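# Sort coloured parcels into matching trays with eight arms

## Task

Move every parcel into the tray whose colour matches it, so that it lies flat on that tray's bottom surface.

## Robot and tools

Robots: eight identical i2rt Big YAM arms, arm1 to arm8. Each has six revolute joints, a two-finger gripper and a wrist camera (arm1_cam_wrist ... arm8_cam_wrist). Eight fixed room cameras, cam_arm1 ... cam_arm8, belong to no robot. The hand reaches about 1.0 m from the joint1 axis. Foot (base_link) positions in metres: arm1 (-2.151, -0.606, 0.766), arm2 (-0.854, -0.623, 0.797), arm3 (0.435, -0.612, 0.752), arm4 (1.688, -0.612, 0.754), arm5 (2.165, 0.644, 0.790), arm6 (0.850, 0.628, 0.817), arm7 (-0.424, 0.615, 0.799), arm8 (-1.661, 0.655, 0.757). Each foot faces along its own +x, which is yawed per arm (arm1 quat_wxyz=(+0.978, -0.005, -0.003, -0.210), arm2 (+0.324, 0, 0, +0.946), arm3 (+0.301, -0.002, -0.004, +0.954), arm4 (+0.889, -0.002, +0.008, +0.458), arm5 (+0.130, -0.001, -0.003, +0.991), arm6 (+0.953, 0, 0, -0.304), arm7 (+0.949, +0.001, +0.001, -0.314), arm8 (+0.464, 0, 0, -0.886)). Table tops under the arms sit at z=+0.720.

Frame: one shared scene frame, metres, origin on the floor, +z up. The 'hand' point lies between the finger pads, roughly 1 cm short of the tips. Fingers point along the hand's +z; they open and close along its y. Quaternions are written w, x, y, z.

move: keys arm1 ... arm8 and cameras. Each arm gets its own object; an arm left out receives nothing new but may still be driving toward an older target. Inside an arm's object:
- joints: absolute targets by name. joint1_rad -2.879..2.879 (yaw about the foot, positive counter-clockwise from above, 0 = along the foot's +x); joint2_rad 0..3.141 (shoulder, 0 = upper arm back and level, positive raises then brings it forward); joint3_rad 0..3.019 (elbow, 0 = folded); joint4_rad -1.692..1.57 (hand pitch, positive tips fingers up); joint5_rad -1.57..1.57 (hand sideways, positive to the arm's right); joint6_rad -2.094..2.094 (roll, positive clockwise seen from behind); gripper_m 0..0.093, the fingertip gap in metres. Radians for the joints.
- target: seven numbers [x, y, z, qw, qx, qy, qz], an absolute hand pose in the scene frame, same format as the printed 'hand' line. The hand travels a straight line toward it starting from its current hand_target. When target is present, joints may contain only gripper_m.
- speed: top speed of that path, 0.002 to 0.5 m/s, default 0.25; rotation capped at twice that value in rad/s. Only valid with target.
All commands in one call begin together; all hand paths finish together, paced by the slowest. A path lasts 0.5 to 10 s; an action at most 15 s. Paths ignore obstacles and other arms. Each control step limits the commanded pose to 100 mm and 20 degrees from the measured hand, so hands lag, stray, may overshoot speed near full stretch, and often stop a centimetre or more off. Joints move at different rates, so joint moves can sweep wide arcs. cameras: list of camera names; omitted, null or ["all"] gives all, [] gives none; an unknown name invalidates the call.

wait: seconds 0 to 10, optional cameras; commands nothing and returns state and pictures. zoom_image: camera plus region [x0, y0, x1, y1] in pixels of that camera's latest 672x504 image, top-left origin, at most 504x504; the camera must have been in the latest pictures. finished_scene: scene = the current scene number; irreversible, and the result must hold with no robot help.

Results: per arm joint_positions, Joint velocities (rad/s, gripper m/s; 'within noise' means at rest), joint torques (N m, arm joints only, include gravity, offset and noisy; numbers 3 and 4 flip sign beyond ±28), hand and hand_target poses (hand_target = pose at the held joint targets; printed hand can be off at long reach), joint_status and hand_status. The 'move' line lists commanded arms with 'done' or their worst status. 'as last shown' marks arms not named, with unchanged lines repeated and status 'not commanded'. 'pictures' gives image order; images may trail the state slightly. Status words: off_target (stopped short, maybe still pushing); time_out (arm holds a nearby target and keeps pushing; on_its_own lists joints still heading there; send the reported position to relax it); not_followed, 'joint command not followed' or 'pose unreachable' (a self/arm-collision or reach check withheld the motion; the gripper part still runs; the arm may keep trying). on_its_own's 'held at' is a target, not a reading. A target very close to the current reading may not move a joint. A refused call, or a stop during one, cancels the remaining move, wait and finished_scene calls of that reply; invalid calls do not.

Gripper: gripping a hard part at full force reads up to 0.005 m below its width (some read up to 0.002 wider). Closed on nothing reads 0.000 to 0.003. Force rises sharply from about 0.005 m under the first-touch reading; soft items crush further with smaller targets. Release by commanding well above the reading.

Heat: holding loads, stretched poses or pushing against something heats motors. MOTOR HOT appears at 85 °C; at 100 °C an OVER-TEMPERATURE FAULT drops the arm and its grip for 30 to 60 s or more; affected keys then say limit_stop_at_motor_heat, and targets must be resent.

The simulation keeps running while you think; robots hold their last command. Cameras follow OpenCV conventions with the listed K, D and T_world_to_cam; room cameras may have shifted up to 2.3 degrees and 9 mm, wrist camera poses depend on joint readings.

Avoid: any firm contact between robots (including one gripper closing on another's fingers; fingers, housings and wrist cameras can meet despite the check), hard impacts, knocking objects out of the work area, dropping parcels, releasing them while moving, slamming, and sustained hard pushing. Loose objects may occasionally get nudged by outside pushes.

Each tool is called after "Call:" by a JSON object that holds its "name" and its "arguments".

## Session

Call:
{"name": "move", "arguments": {"cameras": ["cam_arm1","cam_arm2","cam_arm3","cam_arm4","cam_arm5","cam_arm6","cam_arm7","cam_arm8"]}}

Scene clock: 0.00 s.
Joint torques (N m): no reading
Heat: arm1: hottest joint1_rad 29 °C; arm2: hottest joint3_rad 30 °C; arm3: hottest joint2_rad 30 °C; arm4: hottest joint3_rad 34 °C; arm5: hottest joint3_rad 32 °C; arm6: hottest joint2_rad 31 °C; arm7: hottest joint3_rad 34 °C; arm8: hottest joint1_rad 29 °C.
Joint velocities: within noise
arm1.joint_positions: joint1_rad=+0.458 joint2_rad=+0.456 joint3_rad=+1.438 joint4_rad=-1.139 joint5_rad=+0.063 joint6_rad=-0.074 gripper_m=+0.09396
arm1.joint_status: not commanded
arm1.hand: x=-1.9866 y=-0.6052 z=+1.4040 quat_wxyz=(-0.650, +0.024, -0.759, +0.041) (m; scene frame)
arm1.hand_target: x=-1.9921 y=-0.6053 z=+1.4119 quat_wxyz=(-0.658, +0.023, -0.752, +0.041) (m; scene frame)
arm1.hand_status: not commanded
arm2.joint_positions: joint1_rad=-0.133 joint2_rad=+0.490 joint3_rad=+1.431 joint4_rad=-1.371 joint5_rad=+0.122 joint6_rad=+0.254 gripper_m=+0.09396
arm2.joint_status: not commanded
arm2.hand: x=-0.9557 y=-0.4897 z=+1.3731 quat_wxyz=(-0.193, +0.711, -0.448, -0.506) (m; scene frame)
arm2.hand_target: x=-0.9532 y=-0.4923 z=+1.3817 quat_wxyz=(-0.195, +0.705, -0.446, -0.516) (m; scene frame)
arm2.hand_status: not commanded
arm3.joint_positions: joint1_rad=+0.288 joint2_rad=+0.566 joint3_rad=+1.355 joint4_rad=-1.309 joint5_rad=+0.227 joint6_rad=-0.408 gripper_m=+0.09396
arm3.joint_status: not commanded
arm3.hand: x=+0.2384 y=-0.5089 z=+1.2929 quat_wxyz=(-0.272, +0.862, -0.018, -0.428) (m; scene frame)
arm3.hand_target: x=+0.2407 y=-0.5098 z=+1.3061 quat_wxyz=(-0.276, +0.854, -0.020, -0.440) (m; scene frame)
arm3.hand_status: not commanded
arm4.joint_positions: joint1_rad=-0.202 joint2_rad=+0.526 joint3_rad=+1.372 joint4_rad=-1.530 joint5_rad=+0.176 joint6_rad=+0.279 gripper_m=+0.09396
arm4.joint_status: not commanded
arm4.hand: x=+1.8391 y=-0.5129 z=+1.2624 quat_wxyz=(-0.405, +0.175, -0.887, -0.138) (m; scene frame)
arm4.hand_target: x=+1.8372 y=-0.5146 z=+1.2716 quat_wxyz=(-0.414, +0.173, -0.882, -0.143) (m; scene frame)
arm4.hand_status: not commanded
arm5.joint_positions: joint1_rad=+0.150 joint2_rad=+0.484 joint3_rad=+1.403 joint4_rad=-1.356 joint5_rad=-0.018 joint6_rad=+0.258 gripper_m=+0.09396
arm5.joint_status: not commanded
arm5.hand: x=+1.9905 y=+0.6571 z=+1.3561 quat_wxyz=(+0.044, +0.831, -0.149, -0.534) (m; scene frame)
arm5.hand_target: x=+1.9935 y=+0.6567 z=+1.3668 quat_wxyz=(+0.045, +0.825, -0.147, -0.545) (m; scene frame)
arm5.hand_status: not commanded
arm6.joint_positions: joint1_rad=+0.005 joint2_rad=+0.600 joint3_rad=+1.377 joint4_rad=-1.425 joint5_rad=+0.198 joint6_rad=-0.419 gripper_m=+0.09396
arm6.joint_status: not commanded
arm6.hand: x=+1.0055 y=+0.4776 z=+1.3387 quat_wxyz=(-0.341, -0.130, -0.883, +0.295) (m; scene frame)
arm6.hand_target: x=+1.0039 y=+0.4787 z=+1.3519 quat_wxyz=(-0.354, -0.130, -0.876, +0.302) (m; scene frame)
arm6.hand_status: not commanded
arm7.joint_positions: joint1_rad=-0.316 joint2_rad=+0.535 joint3_rad=+1.368 joint4_rad=-1.177 joint5_rad=-0.073 joint6_rad=-0.126 gripper_m=+0.09396
arm7.joint_status: not commanded
arm7.hand: x=-0.2873 y=+0.4416 z=+1.3804 quat_wxyz=(-0.508, -0.311, -0.757, +0.270) (m; scene frame)
arm7.hand_target: x=-0.2897 y=+0.4449 z=+1.3917 quat_wxyz=(-0.517, -0.307, -0.750, +0.275) (m; scene frame)
arm7.hand_status: not commanded
arm8.joint_positions: joint1_rad=+0.154 joint2_rad=+0.581 joint3_rad=+1.368 joint4_rad=-1.211 joint5_rad=-0.224 joint6_rad=+0.370 gripper_m=+0.09396
arm8.joint_status: not commanded
arm8.hand: x=-1.7287 y=+0.4302 z=+1.3236 quat_wxyz=(-0.435, -0.755, -0.361, +0.333) (m; scene frame)
arm8.hand_target: x=-1.7273 y=+0.4330 z=+1.3347 quat_wxyz=(-0.441, -0.748, -0.360, +0.341) (m; scene frame)
arm8.hand_status: not commanded
pictures: cam_arm1, cam_arm2, cam_arm3, cam_arm4, cam_arm5, cam_arm6, cam_arm7, cam_arm8

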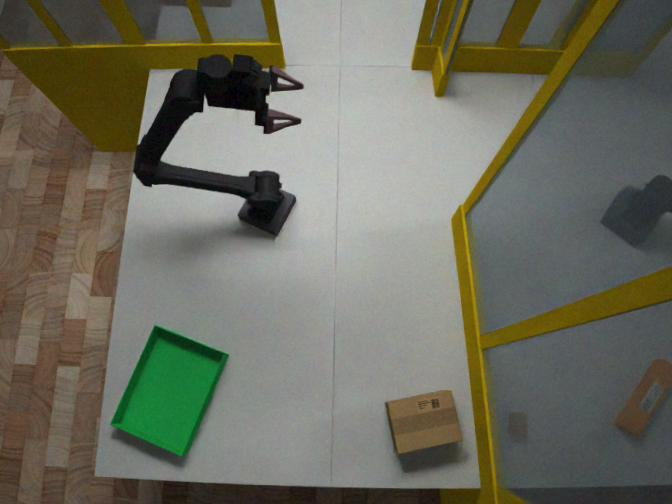

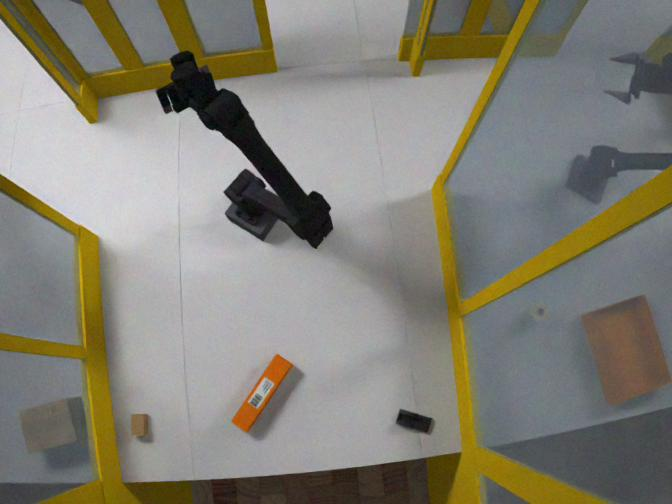

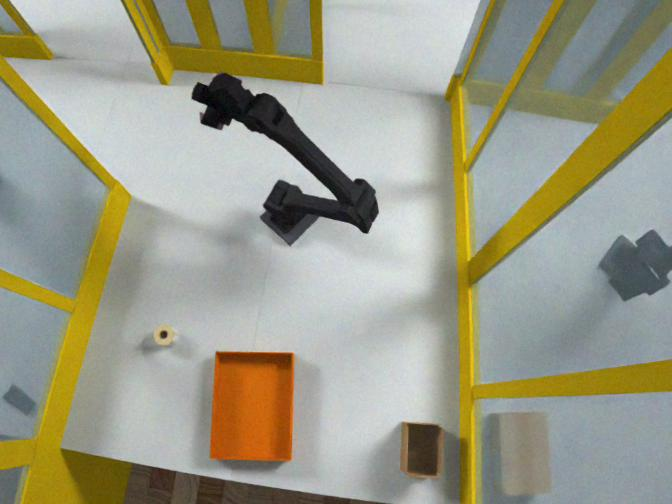

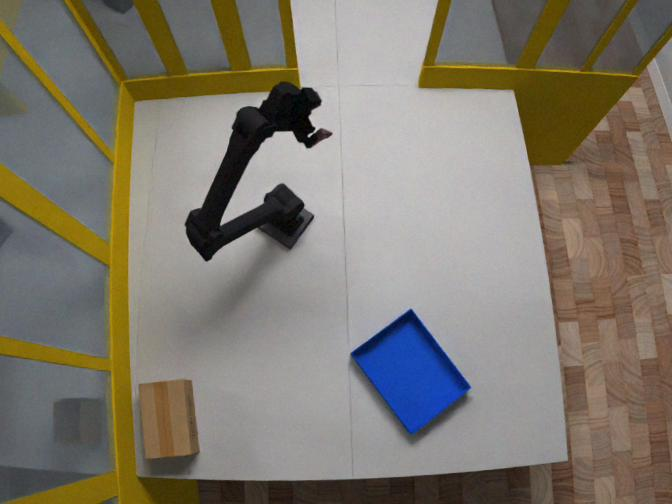

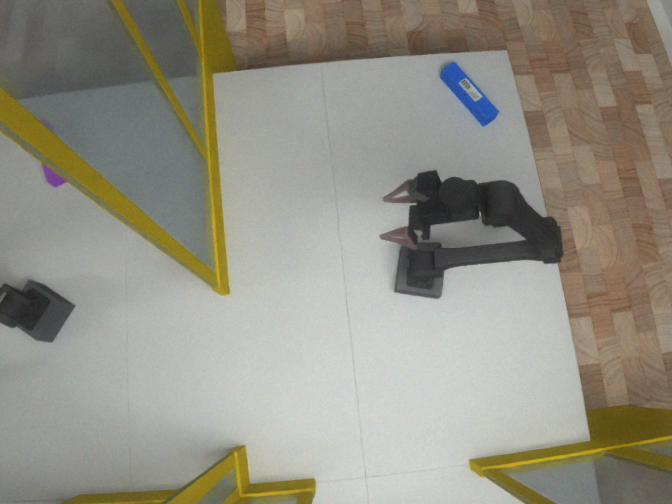

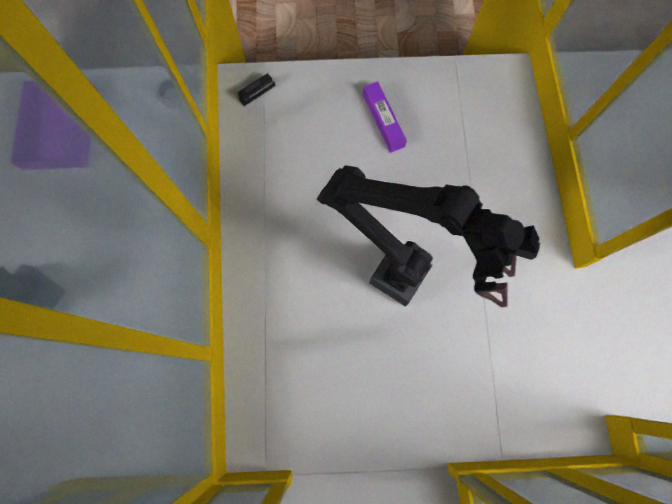

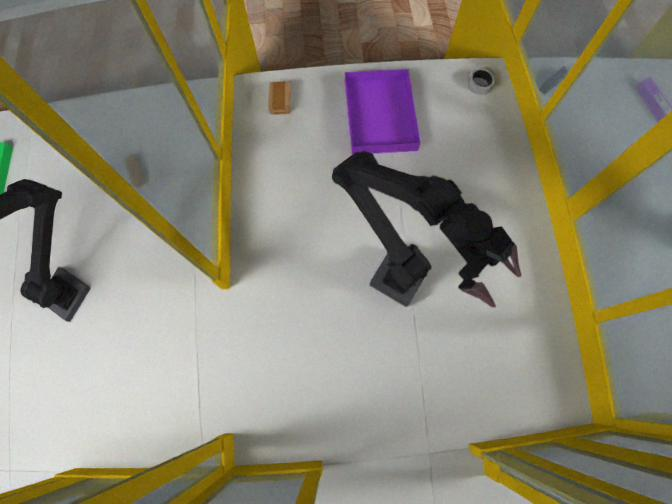

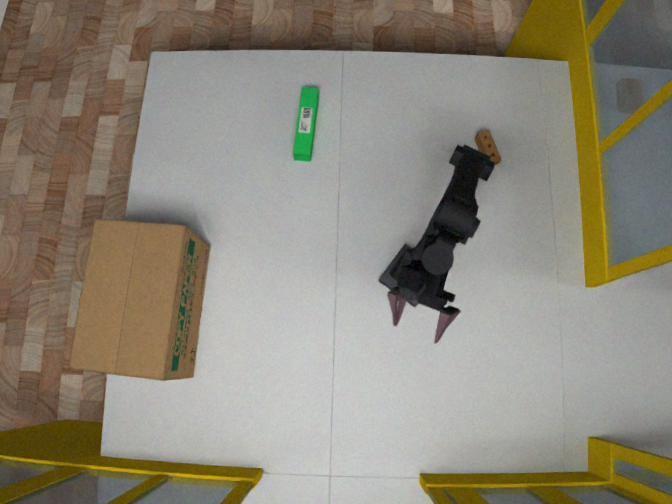

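Call:
{"name": "move", "arguments": {"arm8": {"joints":{"joint1_rad":-1.936,"joint6_rad":0.667,"joint2_rad":1.5,"joint3_rad":1.5,"joint4_rad":-1.57,"joint5_rad":0}}, "arm5": {"joints":{"joint1_rad":-1.681,"joint6_rad":-0.853,"joint2_rad":1.5,"joint3_rad":1.5,"joint4_rad":-1.57,"joint5_rad":0}}, "arm6": {"joints":{"joint1_rad":2.215,"joint6_rad":-0.281,"joint2_rad":1.5,"joint3_rad":1.5,"joint4_rad":-1.57,"joint5_rad":0}}, "arm2": {"joints":{"joint1_rad":2.211,"joint6_rad":0.646,"joint2_rad":1.5,"joint3_rad":1.5,"joint4_rad":-1.57,"joint5_rad":0}}, "cameras": []}}

Call:
{"name": "move", "arguments": {"arm8": {"target":[-2.012,1.167,0.88,0,-0.6833,0.7302,0],"speed":0.3}, "arm5": {"target":[2.41,1.272,0.88,0,-0.8554,0.518,0],"speed":0.3}, "arm6": {"target":[0.833,1.295,0.88,0,-0.807,0.5906,0],"speed":0.3}, "arm2": {"target":[-0.865,-1.21,0.88,0,0.8992,0.4376,0],"speed":0.3}, "cameras": ["arm8_cam_wrist","arm5_cam_wrist","arm6_cam_wrist","arm2_cam_wrist"]}}

Scene clock: 87.80 s.
Joint torques (N m): arm1=[1.26 5.71 7.56 2 0.1 0] | arm2=[0.44 -15.85 9.46 0.14 0.05 0.05] | arm3=[-0.67 1.2 10.15 1.62 -0.04 -0.01] | arm4=[-0.03 3.43 9.95 1.77 0.01 0.03] | arm5=[-1.14 -11.22 7.88 -0.12 -0.24 -0.14] | arm6=[-0.5 -10.99 10.07 -0.18 0.08 -0.02] | arm7=[-0.26 1.61 10.47 1.65 -0.09 0.12] | arm8=[1.79 -13.86 11.7 -0.57 -0.03 0.02]
Heat: arm1: hottest joint3_rad 32 °C; arm2: hottest joint3_rad 36 °C; arm3: hottest joint3_rad 33 °C; arm4: hottest joint3_rad 40 °C; arm5: hottest joint3_rad 36 °C; arm6: hottest joint3_rad 34 °C; arm7: hottest joint3_rad 44 °C; arm8: hottest joint3_rad 37 °C.
move: arm2 done; arm5 done; arm6 done; arm8 done
Joint velocities: within noise
arm1, arm3, arm4, arm7: as last shown
arm2.joint_positions: joint1_rad=+2.212 joint2_rad=+1.511 joint3_rad=+1.486 joint4_rad=-1.560 joint5_rad=+0.000 joint6_rad=+0.632 gripper_m=+0.09400
arm2.joint_status: all done
arm2.hand: x=-0.8633 y=-1.0683 z=+1.0539 quat_wxyz=(-0.007, +0.896, +0.443, +0.003) (m; scene frame)
arm2.hand_target: x=-0.8637 y=-1.0681 z=+1.0639 quat_wxyz=(+0.000, +0.900, +0.437, +0.000) (m; scene frame)
arm2.hand_status: not commanded
arm5.joint_positions: joint1_rad=-1.680 joint2_rad=+1.514 joint3_rad=+1.484 joint4_rad=-1.559 joint5_rad=+0.001 joint6_rad=-0.843 gripper_m=+0.09398
arm5.joint_status: all done
arm5.hand: x=+2.3256 y=+1.0577 z=+1.0487 quat_wxyz=(+0.005, +0.853, -0.522, +0.002) (m; scene frame)
arm5.hand_target: x=+2.3257 y=+1.0569 z=+1.0606 quat_wxyz=(-0.004, +0.855, -0.518, +0.000) (m; scene frame)
arm5.hand_status: not commanded
arm6.joint_positions: joint1_rad=+2.214 joint2_rad=+1.522 joint3_rad=+1.478 joint4_rad=-1.561 joint5_rad=-0.002 joint6_rad=-0.288 gripper_m=+0.09400
arm6.joint_status: all done
arm6.hand: x=+0.8394 y=+1.0725 z=+1.0668 quat_wxyz=(+0.014, +0.809, -0.588, +0.010) (m; scene frame)
arm6.hand_target: x=+0.8390 y=+1.0731 z=+1.0844 quat_wxyz=(+0.000, +0.807, -0.590, +0.000) (m; scene frame)
arm6.hand_status: not commanded
arm8.joint_positions: joint1_rad=-1.937 joint2_rad=+1.518 joint3_rad=+1.481 joint4_rad=-1.560 joint5_rad=+0.000 joint6_rad=+0.660 gripper_m=+0.09400
arm8.joint_status: all done
arm8.hand: x=-1.9112 y=+1.0231 z=+1.0093 quat_wxyz=(-0.003, -0.685, +0.729, -0.014) (m; scene frame)
arm8.hand_target: x=-1.9116 y=+1.0230 z=+1.0242 quat_wxyz=(+0.000, -0.683, +0.731, +0.000) (m; scene frame)
arm8.hand_status: not commanded
pictures: none
No camera images: "cameras" was empty.

Scene clock: 89.83 s.
Joint torques (N m): arm1=[1.14 5.77 7.49 2 0.11 0.02] | arm2=[0.32 -20.54 11 0.76 0.02 0.08] | arm3=[-0.56 1.14 10.15 1.63 -0.05 0] | arm4=[-0.03 3.43 9.96 1.77 0.01 0.03] | arm5=[-1.44 -19.02 9.89 -0.08 -0.3 -0.16] | arm6=[-0.5 -16.32 12.14 -0.23 0.08 -0.02] | arm7=[-0.38 1.49 10.47 1.57 -0.09 0.12] | arm8=[2.32 -18.43 14.13 -0.25 -0.01 0.03]
Heat: arm1: hottest joint3_rad 32 °C; arm2: hottest joint3_rad 36 °C; arm3: hottest joint3_rad 33 °C; arm4: hottest joint3_rad 40 °C; arm5: hottest joint3_rad 36 °C; arm6: hottest joint3_rad 34 °C; arm7: hottest joint3_rad 44 °C; arm8: hottest joint3_rad 37 °C.
move: arm2 off_target; arm5 off_target; arm6 off_target; arm8 off_target
Joint velocities: within noise
arm1, arm3, arm4, arm7: as last shown
arm2.joint_positions: joint1_rad=+2.212 joint2_rad=+1.942 joint3_rad=+1.570 joint4_rad=-1.239 joint5_rad=+0.000 joint6_rad=+0.633 gripper_m=+0.09400
arm2.joint_status: not commanded
arm2.hand: x=-0.8657 y=-1.1914 z=+0.8710 quat_wxyz=(-0.019, +0.896, +0.443, +0.009) (m; scene frame)
arm2.hand_target: x=-0.8650 y=-1.2092 z=+0.8803 quat_wxyz=(+0.000, +0.899, +0.438, +0.000) (m; scene frame)
arm2.hand_status: off_target (0.021 m and 2.5 deg from the pose sent, 0.224 m and 1.2 deg at the start)
arm5.joint_positions: joint1_rad=-1.680 joint2_rad=+2.203 joint3_rad=+1.976 joint4_rad=-1.392 joint5_rad=+0.001 joint6_rad=-0.844 gripper_m=+0.09398
arm5.joint_status: not commanded
arm5.hand: x=+2.4041 y=+1.2595 z=+0.8590 quat_wxyz=(+0.020, +0.853, -0.521, +0.005) (m; scene frame)
arm5.hand_target: x=+2.4098 y=+1.2711 z=+0.8802 quat_wxyz=(+0.000, +0.855, -0.518, +0.000) (m; scene frame)
arm5.hand_status: off_target (0.025 m and 2.4 deg from the pose sent, 0.285 m and 0.8 deg at the start)
arm6.joint_positions: joint1_rad=+2.214 joint2_rad=+2.176 joint3_rad=+1.888 joint4_rad=-1.317 joint5_rad=-0.002 joint6_rad=-0.288 gripper_m=+0.09400
arm6.joint_status: not commanded
arm6.hand: x=+0.8342 y=+1.2790 z=+0.8662 quat_wxyz=(+0.014, +0.809, -0.588, +0.010) (m; scene frame)
arm6.hand_target: x=+0.8330 y=+1.2942 z=+0.8804 quat_wxyz=(+0.000, +0.807, -0.591, +0.000) (m; scene frame)
arm6.hand_status: off_target (0.021 m and 2.0 deg from the pose sent, 0.291 m and 2.0 deg at the start)
arm8.joint_positions: joint1_rad=-1.937 joint2_rad=+1.999 joint3_rad=+1.764 joint4_rad=-1.372 joint5_rad=+0.000 joint6_rad=+0.662 gripper_m=+0.09400
arm8.joint_status: not commanded
arm8.hand: x=-2.0006 y=+1.1543 z=+0.8691 quat_wxyz=(-0.003, -0.684, +0.729, -0.018) (m; scene frame)
arm8.hand_target: x=-2.0116 y=+1.1664 z=+0.8803 quat_wxyz=(+0.000, -0.683, +0.730, +0.000) (m; scene frame)
arm8.hand_status: off_target (0.020 m and 2.1 deg from the pose sent, 0.218 m and 1.6 deg at the start)
pictures: arm2_cam_wrist, arm5_cam_wrist, arm6_cam_wrist, arm8_cam_wrist
camera_calibration:
arm2_cam_wrist: T_world_to_cam=[[-0.791055, 0.610588, 0.037612, 0.00866657], [0.502403, 0.613354, 0.609416, 0.639275], [0.349032, 0.500978, -0.791958, 1.70937], [0, 0, 0, 1]] pos_world=[-0.910943, -1.25375, 0.963839]
arm5_cam_wrist: T_world_to_cam=[[0.894753, 0.445954, -0.0232718, -2.69168], [0.370993, -0.713324, 0.594587, -0.49669], [0.248558, -0.540643, -0.803694, 0.897888], [0, 0, 0, 1]] pos_world=[2.36948, 1.3315, 0.954313]
arm6_cam_wrist: T_world_to_cam=[[0.949271, 0.31442, -0.00489395, -1.1912], [0.254065, -0.757695, 0.601123, 0.242271], [0.185297, -0.571873, -0.799141, 1.3934], [0, 0, 0, 1]] pos_world=[0.811029, 1.35495, 0.962061]
arm8_cam_wrist: T_world_to_cam=[[0.997561, -0.0688168, 0.0116846, 2.06608], [-0.0614456, -0.786329, 0.614745, 0.254751], [-0.0331168, -0.613964, -0.788639, 1.44837], [0, 0, 0, 1]] pos_world=[-1.99742, 1.23175, 0.961496]

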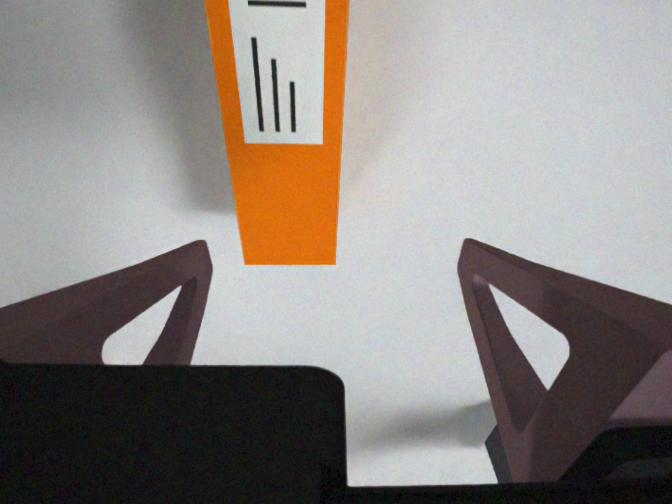

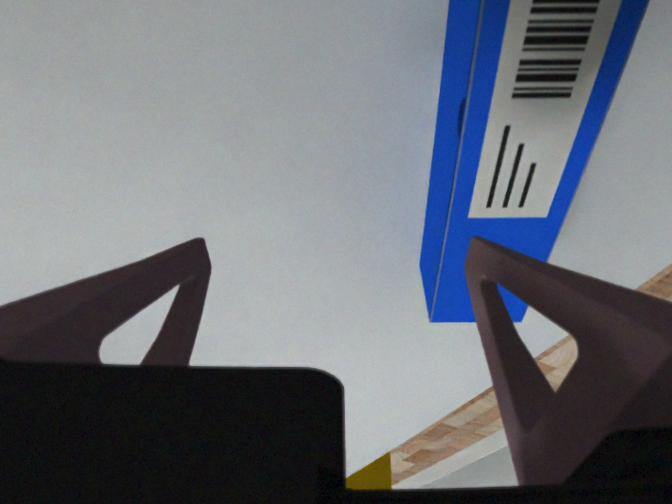

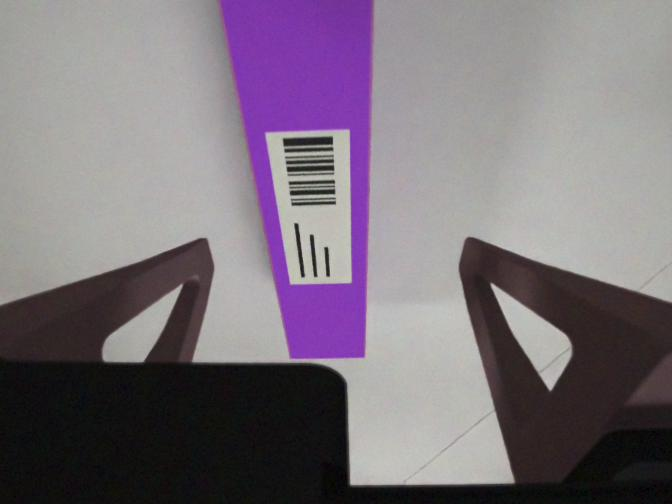

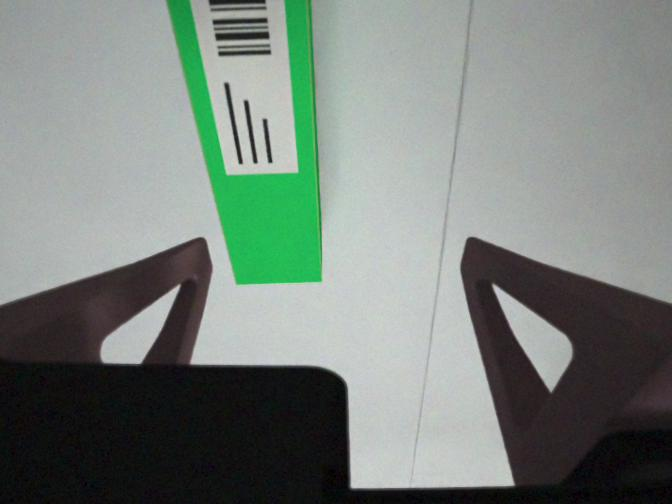

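Call:
{"name": "move", "arguments": {"arm8": {"target":[-2.036,1.196,0.86,0,-0.6833,0.7302,0],"speed":0.2}, "arm5": {"target":[2.476,1.322,0.86,0,-0.8554,0.518,0],"speed":0.2}, "arm6": {"target":[0.8335,1.244,0.86,0,-0.8166,0.5771,0],"speed":0.2}, "arm2": {"target":[-0.883,-1.245,0.86,0,0.9026,0.4305,0],"speed":0.2}, "cameras": []}}

Call:
{"name": "move", "arguments": {"arm8": {"target":[-2.036,1.196,0.80,0,-0.6833,0.7302,0],"speed":0.2}, "arm5": {"target":[2.476,1.322,0.80,0,-0.8554,0.518,0],"speed":0.2}, "arm6": {"target":[0.8335,1.244,0.80,0,-0.8166,0.5771,0],"speed":0.2}, "arm2": {"target":[-0.883,-1.245,0.80,0,0.9026,0.4305,0],"speed":0.2}, "cameras": ["arm8_cam_wrist","arm5_cam_wrist","arm6_cam_wrist","arm2_cam_wrist"]}}

Scene clock: 214.50 s.
Joint torques (N m): arm1=[1.44 5.54 7.58 2.06 0.11 0.01] | arm2=[-0.09 -21.83 11.14 0.39 0.03 -0.04] | arm3=[-0.56 1.38 10.17 1.59 -0.04 0] | arm4=[-0.03 3.43 9.95 1.77 0.01 0.03] | arm5=[-0.62 -20.89 10.47 -0.38 -0.25 -0.18] | arm6=[-0.26 -18.14 7.6 0.47 0.07 -0.17] | arm7=[-0.32 1.67 10.41 1.55 -0.09 0.12] | arm8=[2.26 -19.9 14.32 -0.64 -0.02 0.03]
Heat: arm1: hottest joint3_rad 33 °C; arm2: hottest joint3_rad 43 °C; arm3: hottest joint3_rad 34 °C; arm4: hottest joint3_rad 42 °C; arm5: hottest joint3_rad 40 °C; arm6: hottest joint3_rad 39 °C; arm7: hottest joint3_rad 46 °C; arm8: hottest joint3_rad 42 °C.
move: arm2 off_target; arm5 off_target; arm6 off_target; arm8 off_target
Joint velocities: within noise
arm1, arm3, arm4, arm7: as last shown
arm2.joint_positions: joint1_rad=+2.190 joint2_rad=+2.046 joint3_rad=+1.690 joint4_rad=-1.239 joint5_rad=+0.000 joint6_rad=+0.634 gripper_m=+0.09400
arm2.joint_status: not commanded
arm2.hand: x=-0.8801 y=-1.2298 z=+0.8536 quat_wxyz=(-0.012, +0.901, +0.433, +0.006) (m; scene frame)
arm2.hand_target: x=-0.8829 y=-1.2444 z=+0.8601 quat_wxyz=(+0.000, +0.903, +0.431, +0.000) (m; scene frame)
arm2.hand_status: off_target (0.017 m and 1.5 deg from the pose sent, 0.057 m and 2.8 deg at the start)
arm5.joint_positions: joint1_rad=-1.744 joint2_rad=+2.488 joint3_rad=+2.461 joint4_rad=-1.581 joint5_rad=+0.001 joint6_rad=-0.902 gripper_m=+0.09398
arm5.joint_status: not commanded
arm5.hand: x=+2.4752 y=+1.3114 z=+0.8466 quat_wxyz=(+0.015, +0.851, -0.524, +0.003) (m; scene frame)
arm5.hand_target: x=+2.4757 y=+1.3213 z=+0.8601 quat_wxyz=(-0.001, +0.855, -0.518, +0.000) (m; scene frame)
arm5.hand_status: off_target (0.017 m and 1.9 deg from the pose sent, 0.095 m and 2.4 deg at the start)
arm6.joint_positions: joint1_rad=+2.214 joint2_rad=+2.098 joint3_rad=+1.681 joint4_rad=-1.199 joint5_rad=-0.001 joint6_rad=-0.303 gripper_m=+0.09400
arm6.joint_status: not commanded
arm6.hand: x=+0.8353 y=+1.2374 z=+0.8403 quat_wxyz=(+0.018, +0.813, -0.582, +0.013) (m; scene frame)
arm6.hand_target: x=+0.8335 y=+1.2439 z=+0.8601 quat_wxyz=(+0.000, +0.817, -0.577, +0.000) (m; scene frame)
arm6.hand_status: off_target (0.021 m and 2.7 deg from the pose sent, 0.035 m and 2.5 deg at the start)
arm8.joint_positions: joint1_rad=-1.935 joint2_rad=+2.115 joint3_rad=+1.907 joint4_rad=-1.385 joint5_rad=+0.000 joint6_rad=+0.666 gripper_m=+0.09400
arm8.joint_status: not commanded
arm8.hand: x=-2.0247 y=+1.1870 z=+0.8514 quat_wxyz=(-0.002, -0.684, +0.730, -0.012) (m; scene frame)
arm8.hand_target: x=-2.0356 y=+1.1954 z=+0.8601 quat_wxyz=(+0.000, -0.683, +0.730, +0.001) (m; scene frame)
arm8.hand_status: off_target (0.017 m and 1.3 deg from the pose sent, 0.055 m and 2.1 deg at the start)
pictures: none
No camera images: "cameras" was empty.

Scene clock: 215.67 s.
Joint torques (N m): arm1=[1.32 5.77 7.6 1.94 0.11 0.01] | arm2=[-0.09 -22.65 7.95 0.9 0.03 -0.05] | arm3=[-0.5 1.14 10.22 1.63 -0.04 0.01] | arm4=[-0.03 3.43 9.95 1.77 0.01 0.03] | arm5=[-0.09 -21.89 7.25 0.8 -0.29 -0.15] | arm6=[-0.38 -14.8 7.56 0.57 0.06 -0.19] | arm7=[-0.38 1.49 10.45 1.61 -0.1 0.12] | arm8=[2.43 -20.66 9.47 0.24 -0.01 0.04]
Heat: arm1: hottest joint3_rad 33 °C; arm2: hottest joint3_rad 43 °C; arm3: hottest joint3_rad 34 °C; arm4: hottest joint3_rad 42 °C; arm5: hottest joint3_rad 41 °C; arm6: hottest joint3_rad 39 °C; arm7: hottest joint3_rad 46 °C; arm8: hottest joint3_rad 42 °C.
move: arm2 done; arm5 done; arm6 done; arm8 done
Joint velocities: within noise
arm1, arm3, arm4, arm7: as last shown
arm2.joint_positions: joint1_rad=+2.190 joint2_rad=+2.115 joint3_rad=+1.668 joint4_rad=-1.127 joint5_rad=+0.000 joint6_rad=+0.634 gripper_m=+0.09400
arm2.joint_status: not commanded
arm2.hand: x=-0.8807 y=-1.2421 z=+0.8053 quat_wxyz=(-0.002, +0.901, +0.433, +0.001) (m; scene frame)
arm2.hand_target: x=-0.8829 y=-1.2448 z=+0.8000 quat_wxyz=(+0.000, +0.903, +0.431, +0.000) (m; scene frame)
arm2.hand_status: done (0.007 m and 0.4 deg from the pose sent, 0.056 m and 1.5 deg at the start)
arm5.joint_positions: joint1_rad=-1.744 joint2_rad=+2.521 joint3_rad=+2.385 joint4_rad=-1.468 joint5_rad=+0.001 joint6_rad=-0.902 gripper_m=+0.09398
arm5.joint_status: not commanded
arm5.hand: x=+2.4768 y=+1.3148 z=+0.7936 quat_wxyz=(+0.013, +0.852, -0.524, +0.002) (m; scene frame)
arm5.hand_target: x=+2.4760 y=+1.3218 z=+0.8001 quat_wxyz=(+0.000, +0.855, -0.518, +0.000) (m; scene frame)
arm5.hand_status: done (0.010 m and 1.7 deg from the pose sent, 0.048 m and 1.9 deg at the start)
arm6.joint_positions: joint1_rad=+2.214 joint2_rad=+2.124 joint3_rad=+1.625 joint4_rad=-1.077 joint5_rad=-0.001 joint6_rad=-0.303 gripper_m=+0.09400
arm6.joint_status: not commanded
arm6.hand: x=+0.8352 y=+1.2408 z=+0.8056 quat_wxyz=(+0.002, +0.813, -0.582, +0.001) (m; scene frame)
arm6.hand_target: x=+0.8335 y=+1.2438 z=+0.8001 quat_wxyz=(+0.000, +0.817, -0.577, +0.000) (m; scene frame)
arm6.hand_status: done (0.007 m and 0.8 deg from the pose sent, 0.041 m and 2.7 deg at the start)
arm8.joint_positions: joint1_rad=-1.935 joint2_rad=+2.162 joint3_rad=+1.872 joint4_rad=-1.278 joint5_rad=+0.000 joint6_rad=+0.666 gripper_m=+0.09400
arm8.joint_status: not commanded
arm8.hand: x=-2.0312 y=+1.1964 z=+0.8086 quat_wxyz=(+0.000, -0.684, +0.730, +0.001) (m; scene frame)
arm8.hand_target: x=-2.0359 y=+1.1959 z=+0.8002 quat_wxyz=(+0.000, -0.683, +0.730, +0.000) (m; scene frame)
arm8.hand_status: done (0.010 m and 0.1 deg from the pose sent, 0.053 m and 1.3 deg at the start)
pictures: arm2_cam_wrist, arm5_cam_wrist, arm6_cam_wrist, arm8_cam_wrist
camera_calibration:
arm2_cam_wrist: T_world_to_cam=[[-0.776841, 0.629509, 0.0153792, 0.0841953], [0.517262, 0.624013, 0.585703, 0.763385], [0.359108, 0.462953, -0.81038, 1.66448], [0, 0, 0, 1]] pos_world=[-0.927193, -1.29994, 0.900452]
arm5_cam_wrist: T_world_to_cam=[[0.897692, 0.440432, -0.012977, -2.79114], [0.364016, -0.724701, 0.585064, -0.405481], [0.248277, -0.529932, -0.810883, 0.84945], [0, 0, 0, 1]] pos_world=[2.44228, 1.3856, 0.889817]
arm6_cam_wrist: T_world_to_cam=[[0.944349, 0.328917, 0.00431079, -1.20183], [0.265912, -0.771038, 0.578612, 0.274311], [0.193639, -0.545265, -0.815591, 1.29613], [0, 0, 0, 1]] pos_world=[0.811024, 1.31354, 0.903571]
arm8_cam_wrist: T_world_to_cam=[[0.997426, -0.0707514, -0.0116804, 2.12114], [-0.0501881, -0.805103, 0.591007, 0.387681], [-0.0512185, -0.5889, -0.806582, 1.3733], [0, 0, 0, 1]] pos_world=[-2.02588, 1.27094, 0.903335]

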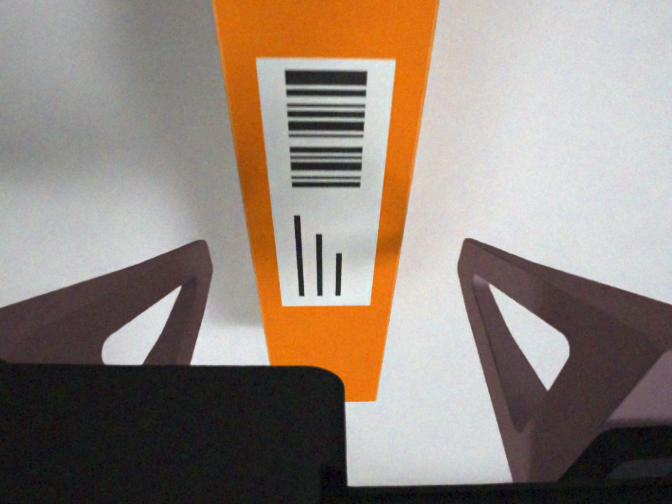

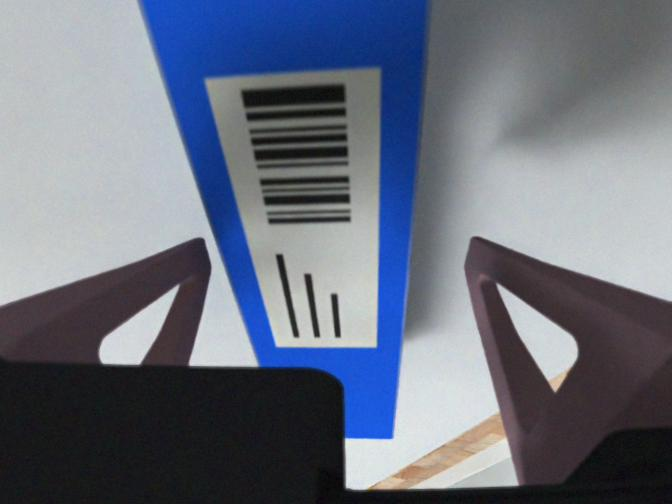

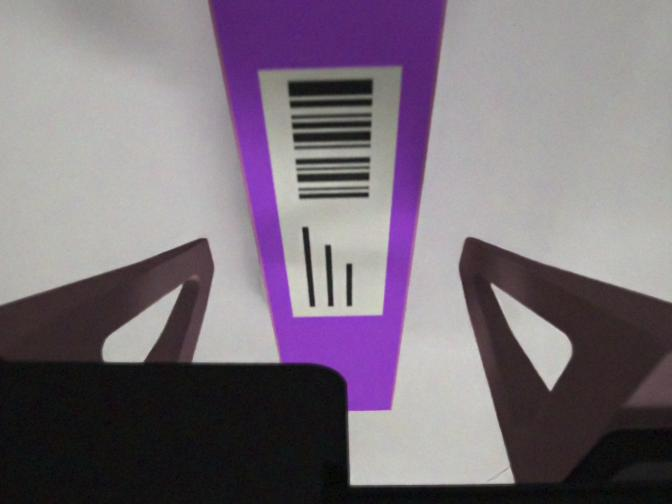

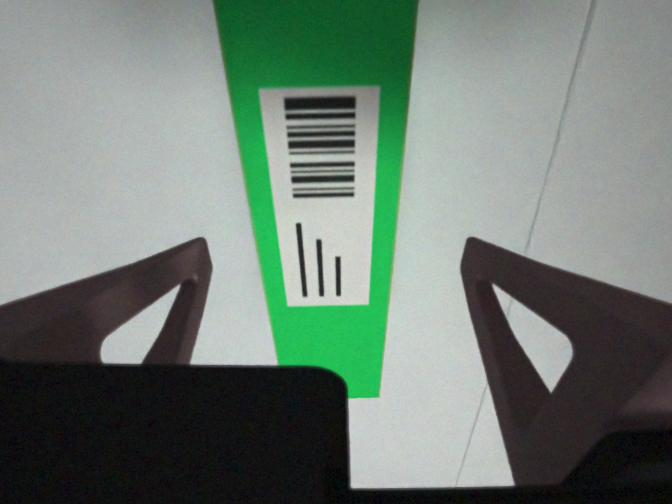

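Call:
{"name": "move", "arguments": {"arm8": {"target":[-2.036,1.196,0.742,0,-0.6833,0.7302,0],"speed":0.15}, "arm5": {"target":[2.472,1.322,0.744,0,-0.8554,0.518,0],"speed":0.15}, "arm6": {"target":[0.8335,1.244,0.742,0,-0.8166,0.5771,0],"speed":0.15}, "arm2": {"target":[-0.883,-1.245,0.742,0,0.9026,0.4305,0],"speed":0.15}, "cameras": ["arm5_cam_wrist"]}}

Call:
{"name": "move", "arguments": {"arm8": {"joints":{"gripper_m":0.045}}, "arm5": {"joints":{"gripper_m":0.045}}, "arm6": {"joints":{"gripper_m":0.045}}, "arm2": {"joints":{"gripper_m":0.045}}, "cameras": ["arm5_cam_wrist","arm8_cam_wrist"]}}

Scene clock: 233.33 s.
Joint torques (N m): arm1=[1.49 5.6 7.51 2.03 0.11 0.02] | arm2=[-0.09 -23.36 7.39 0.9 0.03 -0.05] | arm3=[-0.67 1.26 10.19 1.59 -0.05 0.01] | arm4=[-0.03 3.43 9.96 1.77 0.01 0.03] | arm5=[-0.56 -20.89 6.97 0.55 -0.34 -0.13] | arm6=[-0.32 -15.33 7.36 0.53 0.06 -0.17] | arm7=[-0.26 1.61 10.47 1.62 -0.09 0.12] | arm8=[2.37 -20.84 9.33 0.23 -0.02 0.01]
Heat: arm1: hottest joint3_rad 33 °C; arm2: hottest joint3_rad 41 °C; arm3: hottest joint3_rad 34 °C; arm4: hottest joint3_rad 42 °C; arm5: hottest joint2_rad 40 °C; arm6: hottest joint3_rad 38 °C; arm7: hottest joint3_rad 46 °C; arm8: hottest joint3_rad 41 °C.
move: arm2 done; arm5 done; arm6 done; arm8 done
Joint velocities: within noise
arm1, arm3, arm4, arm7: as last shown
arm2.joint_positions: joint1_rad=+2.190 joint2_rad=+2.193 joint3_rad=+1.631 joint4_rad=-1.015 joint5_rad=+0.000 joint6_rad=+0.634 gripper_m=+0.09400
arm2.joint_status: not commanded
arm2.hand: x=-0.8807 y=-1.2416 z=+0.7459 quat_wxyz=(-0.003, +0.901, +0.433, +0.001) (m; scene frame)
arm2.hand_target: x=-0.8829 y=-1.2449 z=+0.7420 quat_wxyz=(+0.000, +0.903, +0.431, +0.000) (m; scene frame)
arm2.hand_status: done (0.006 m and 0.5 deg from the pose sent, 0.064 m and 0.4 deg at the start)
arm5.joint_positions: joint1_rad=-1.740 joint2_rad=+2.539 joint3_rad=+2.310 joint4_rad=-1.352 joint5_rad=+0.001 joint6_rad=-0.902 gripper_m=+0.09398
arm5.joint_status: not commanded
arm5.hand: x=+2.4750 y=+1.3183 z=+0.7522 quat_wxyz=(+0.001, +0.853, -0.522, +0.001) (m; scene frame)
arm5.hand_target: x=+2.4719 y=+1.3219 z=+0.7441 quat_wxyz=(+0.000, +0.855, -0.518, +0.000) (m; scene frame)
arm5.hand_status: done (0.009 m and 0.6 deg from the pose sent, 0.050 m and 1.7 deg at the start)
arm6.joint_positions: joint1_rad=+2.214 joint2_rad=+2.210 joint3_rad=+1.592 joint4_rad=-0.965 joint5_rad=-0.001 joint6_rad=-0.303 gripper_m=+0.09400
arm6.joint_status: not commanded
arm6.hand: x=+0.8353 y=+1.2387 z=+0.7438 quat_wxyz=(+0.005, +0.813, -0.582, +0.003) (m; scene frame)
arm6.hand_target: x=+0.8335 y=+1.2440 z=+0.7421 quat_wxyz=(+0.000, +0.817, -0.577, +0.000) (m; scene frame)
arm6.hand_status: done (0.006 m and 1.0 deg from the pose sent, 0.064 m and 0.7 deg at the start)
arm8.joint_positions: joint1_rad=-1.935 joint2_rad=+2.223 joint3_rad=+1.814 joint4_rad=-1.162 joint5_rad=+0.000 joint6_rad=+0.666 gripper_m=+0.09400
arm8.joint_status: not commanded
arm8.hand: x=-2.0315 y=+1.1967 z=+0.7494 quat_wxyz=(-0.001, -0.684, +0.730, +0.000) (m; scene frame)
arm8.hand_target: x=-2.0360 y=+1.1960 z=+0.7421 quat_wxyz=(+0.000, -0.683, +0.730, +0.000) (m; scene frame)
arm8.hand_status: done (0.009 m and 0.1 deg from the pose sent, 0.067 m and 0.1 deg at the start)
pictures: arm5_cam_wrist
camera_calibration:
arm5_cam_wrist: T_world_to_cam=[[0.895869, 0.444294, 0.00456558, -2.80538], [0.361731, -0.73528, 0.573162, -0.349448], [0.25801, -0.511827, -0.819429, 0.776661], [0, 0, 0, 1]] pos_world=[2.43928, 1.38699, 0.849518]

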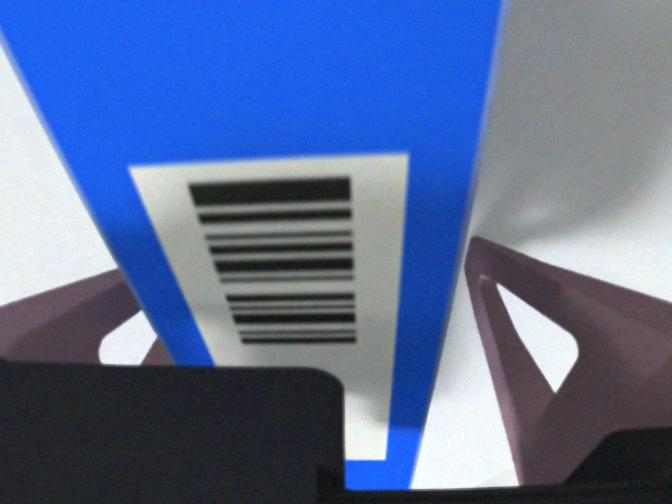

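Scene clock: 233.93 s.
Joint torques (N m): arm1=[1.44 5.66 7.58 2.02 0.11 0] | arm2=[-0.09 -23.24 7.47 0.87 0.04 -0.05] | arm3=[-0.62 1.26 10.14 1.62 -0.04 0] | arm4=[-0.03 3.43 9.96 1.77 0.01 0.03] | arm5=[-0.09 -20.19 6.64 0.72 -0.3 -0.09] | arm6=[-0.32 -15.38 7.36 0.53 0.06 -0.17] | arm7=[-0.38 1.44 10.44 1.59 -0.1 0.11] | arm8=[2.43 -20.78 9.32 0.25 0 0.02]
Heat: arm1: hottest joint3_rad 33 °C; arm2: hottest joint3_rad 41 °C; arm3: hottest joint3_rad 34 °C; arm4: hottest joint3_rad 42 °C; arm5: hottest joint2_rad 40 °C; arm6: hottest joint3_rad 38 °C; arm7: hottest joint3_rad 46 °C; arm8: hottest joint3_rad 41 °C.
move: arm2 off_target; arm5 off_target; arm6 off_target; arm8 off_target
Joint velocities: within noise
arm1, arm3, arm4, arm7: as last shown
arm2.joint_positions: joint1_rad=+2.190 joint2_rad=+2.193 joint3_rad=+1.631 joint4_rad=-1.014 joint5_rad=+0.000 joint6_rad=+0.634 gripper_m=+0.05853
arm2.joint_status: gripper_m off_target (ended at +0.05857, target +0.04500)
arm2.hand: x=-0.8806 y=-1.2418 z=+0.7459 quat_wxyz=(-0.003, +0.901, +0.433, +0.001) (m; scene frame)
arm2.hand_target: x=-0.8829 y=-1.2449 z=+0.7420 quat_wxyz=(+0.000, +0.903, +0.431, +0.000) (m; scene frame)
arm2.hand_status: not commanded
arm5.joint_positions: joint1_rad=-1.740 joint2_rad=+2.539 joint3_rad=+2.310 joint4_rad=-1.352 joint5_rad=+0.001 joint6_rad=-0.903 gripper_m=+0.05875
arm5.joint_status: gripper_m off_target (ended at +0.05878, target +0.04500)
arm5.hand: x=+2.4751 y=+1.3183 z=+0.7522 quat_wxyz=(+0.001, +0.853, -0.522, +0.001) (m; scene frame)
arm5.hand_target: x=+2.4719 y=+1.3218 z=+0.7441 quat_wxyz=(+0.000, +0.855, -0.518, +0.000) (m; scene frame)
arm5.hand_status: not commanded
arm6.joint_positions: joint1_rad=+2.214 joint2_rad=+2.210 joint3_rad=+1.592 joint4_rad=-0.965 joint5_rad=-0.001 joint6_rad=-0.304 gripper_m=+0.05951
arm6.joint_status: gripper_m off_target (ended at +0.05954, target +0.04500)
arm6.hand: x=+0.8353 y=+1.2387 z=+0.7438 quat_wxyz=(+0.005, +0.813, -0.582, +0.003) (m; scene frame)
arm6.hand_target: x=+0.8335 y=+1.2440 z=+0.7421 quat_wxyz=(+0.000, +0.817, -0.577, +0.000) (m; scene frame)
arm6.hand_status: not commanded
arm8.joint_positions: joint1_rad=-1.935 joint2_rad=+2.223 joint3_rad=+1.814 joint4_rad=-1.162 joint5_rad=+0.000 joint6_rad=+0.667 gripper_m=+0.06012
arm8.joint_status: gripper_m off_target (ended at +0.06015, target +0.04500)
arm8.hand: x=-2.0315 y=+1.1967 z=+0.7494 quat_wxyz=(-0.001, -0.683, +0.730, +0.000) (m; scene frame)
arm8.hand_target: x=-2.0359 y=+1.1959 z=+0.7421 quat_wxyz=(+0.000, -0.683, +0.730, +0.000) (m; scene frame)
arm8.hand_status: not commanded
pictures: arm5_cam_wrist, arm8_cam_wrist
camera_calibration:
arm5_cam_wrist: T_world_to_cam=[[0.895547, 0.444939, 0.00487296, -2.80562], [0.362026, -0.734945, 0.573405, -0.350876], [0.258712, -0.511747, -0.819258, 0.774666], [0, 0, 0, 1]] pos_world=[2.43918, 1.38689, 0.849517]
arm8_cam_wrist: T_world_to_cam=[[0.997384, -0.0714835, -0.0107056, 2.1207], [-0.0512922, -0.804319, 0.59198, 0.41898], [-0.0509276, -0.589883, -0.805881, 1.32695], [0, 0, 0, 1]] pos_world=[-2.02608, 1.27133, 0.844037]

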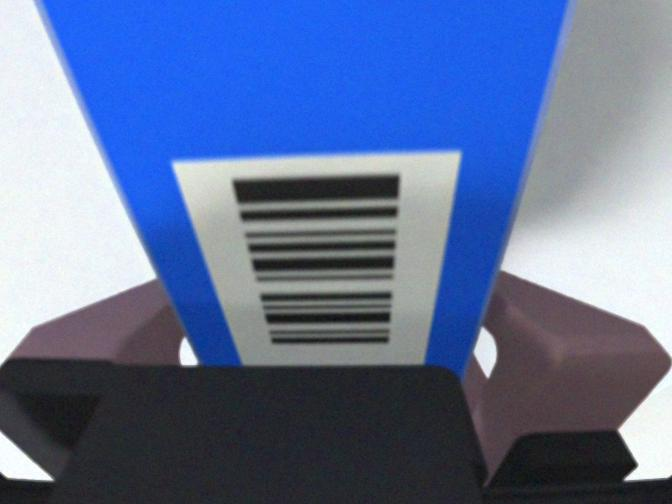

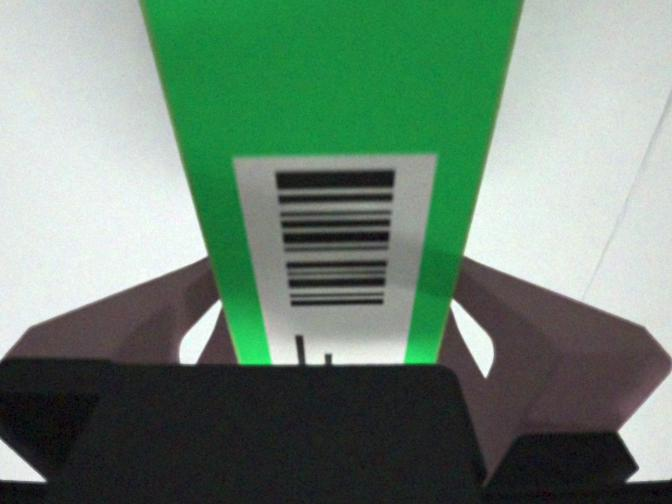

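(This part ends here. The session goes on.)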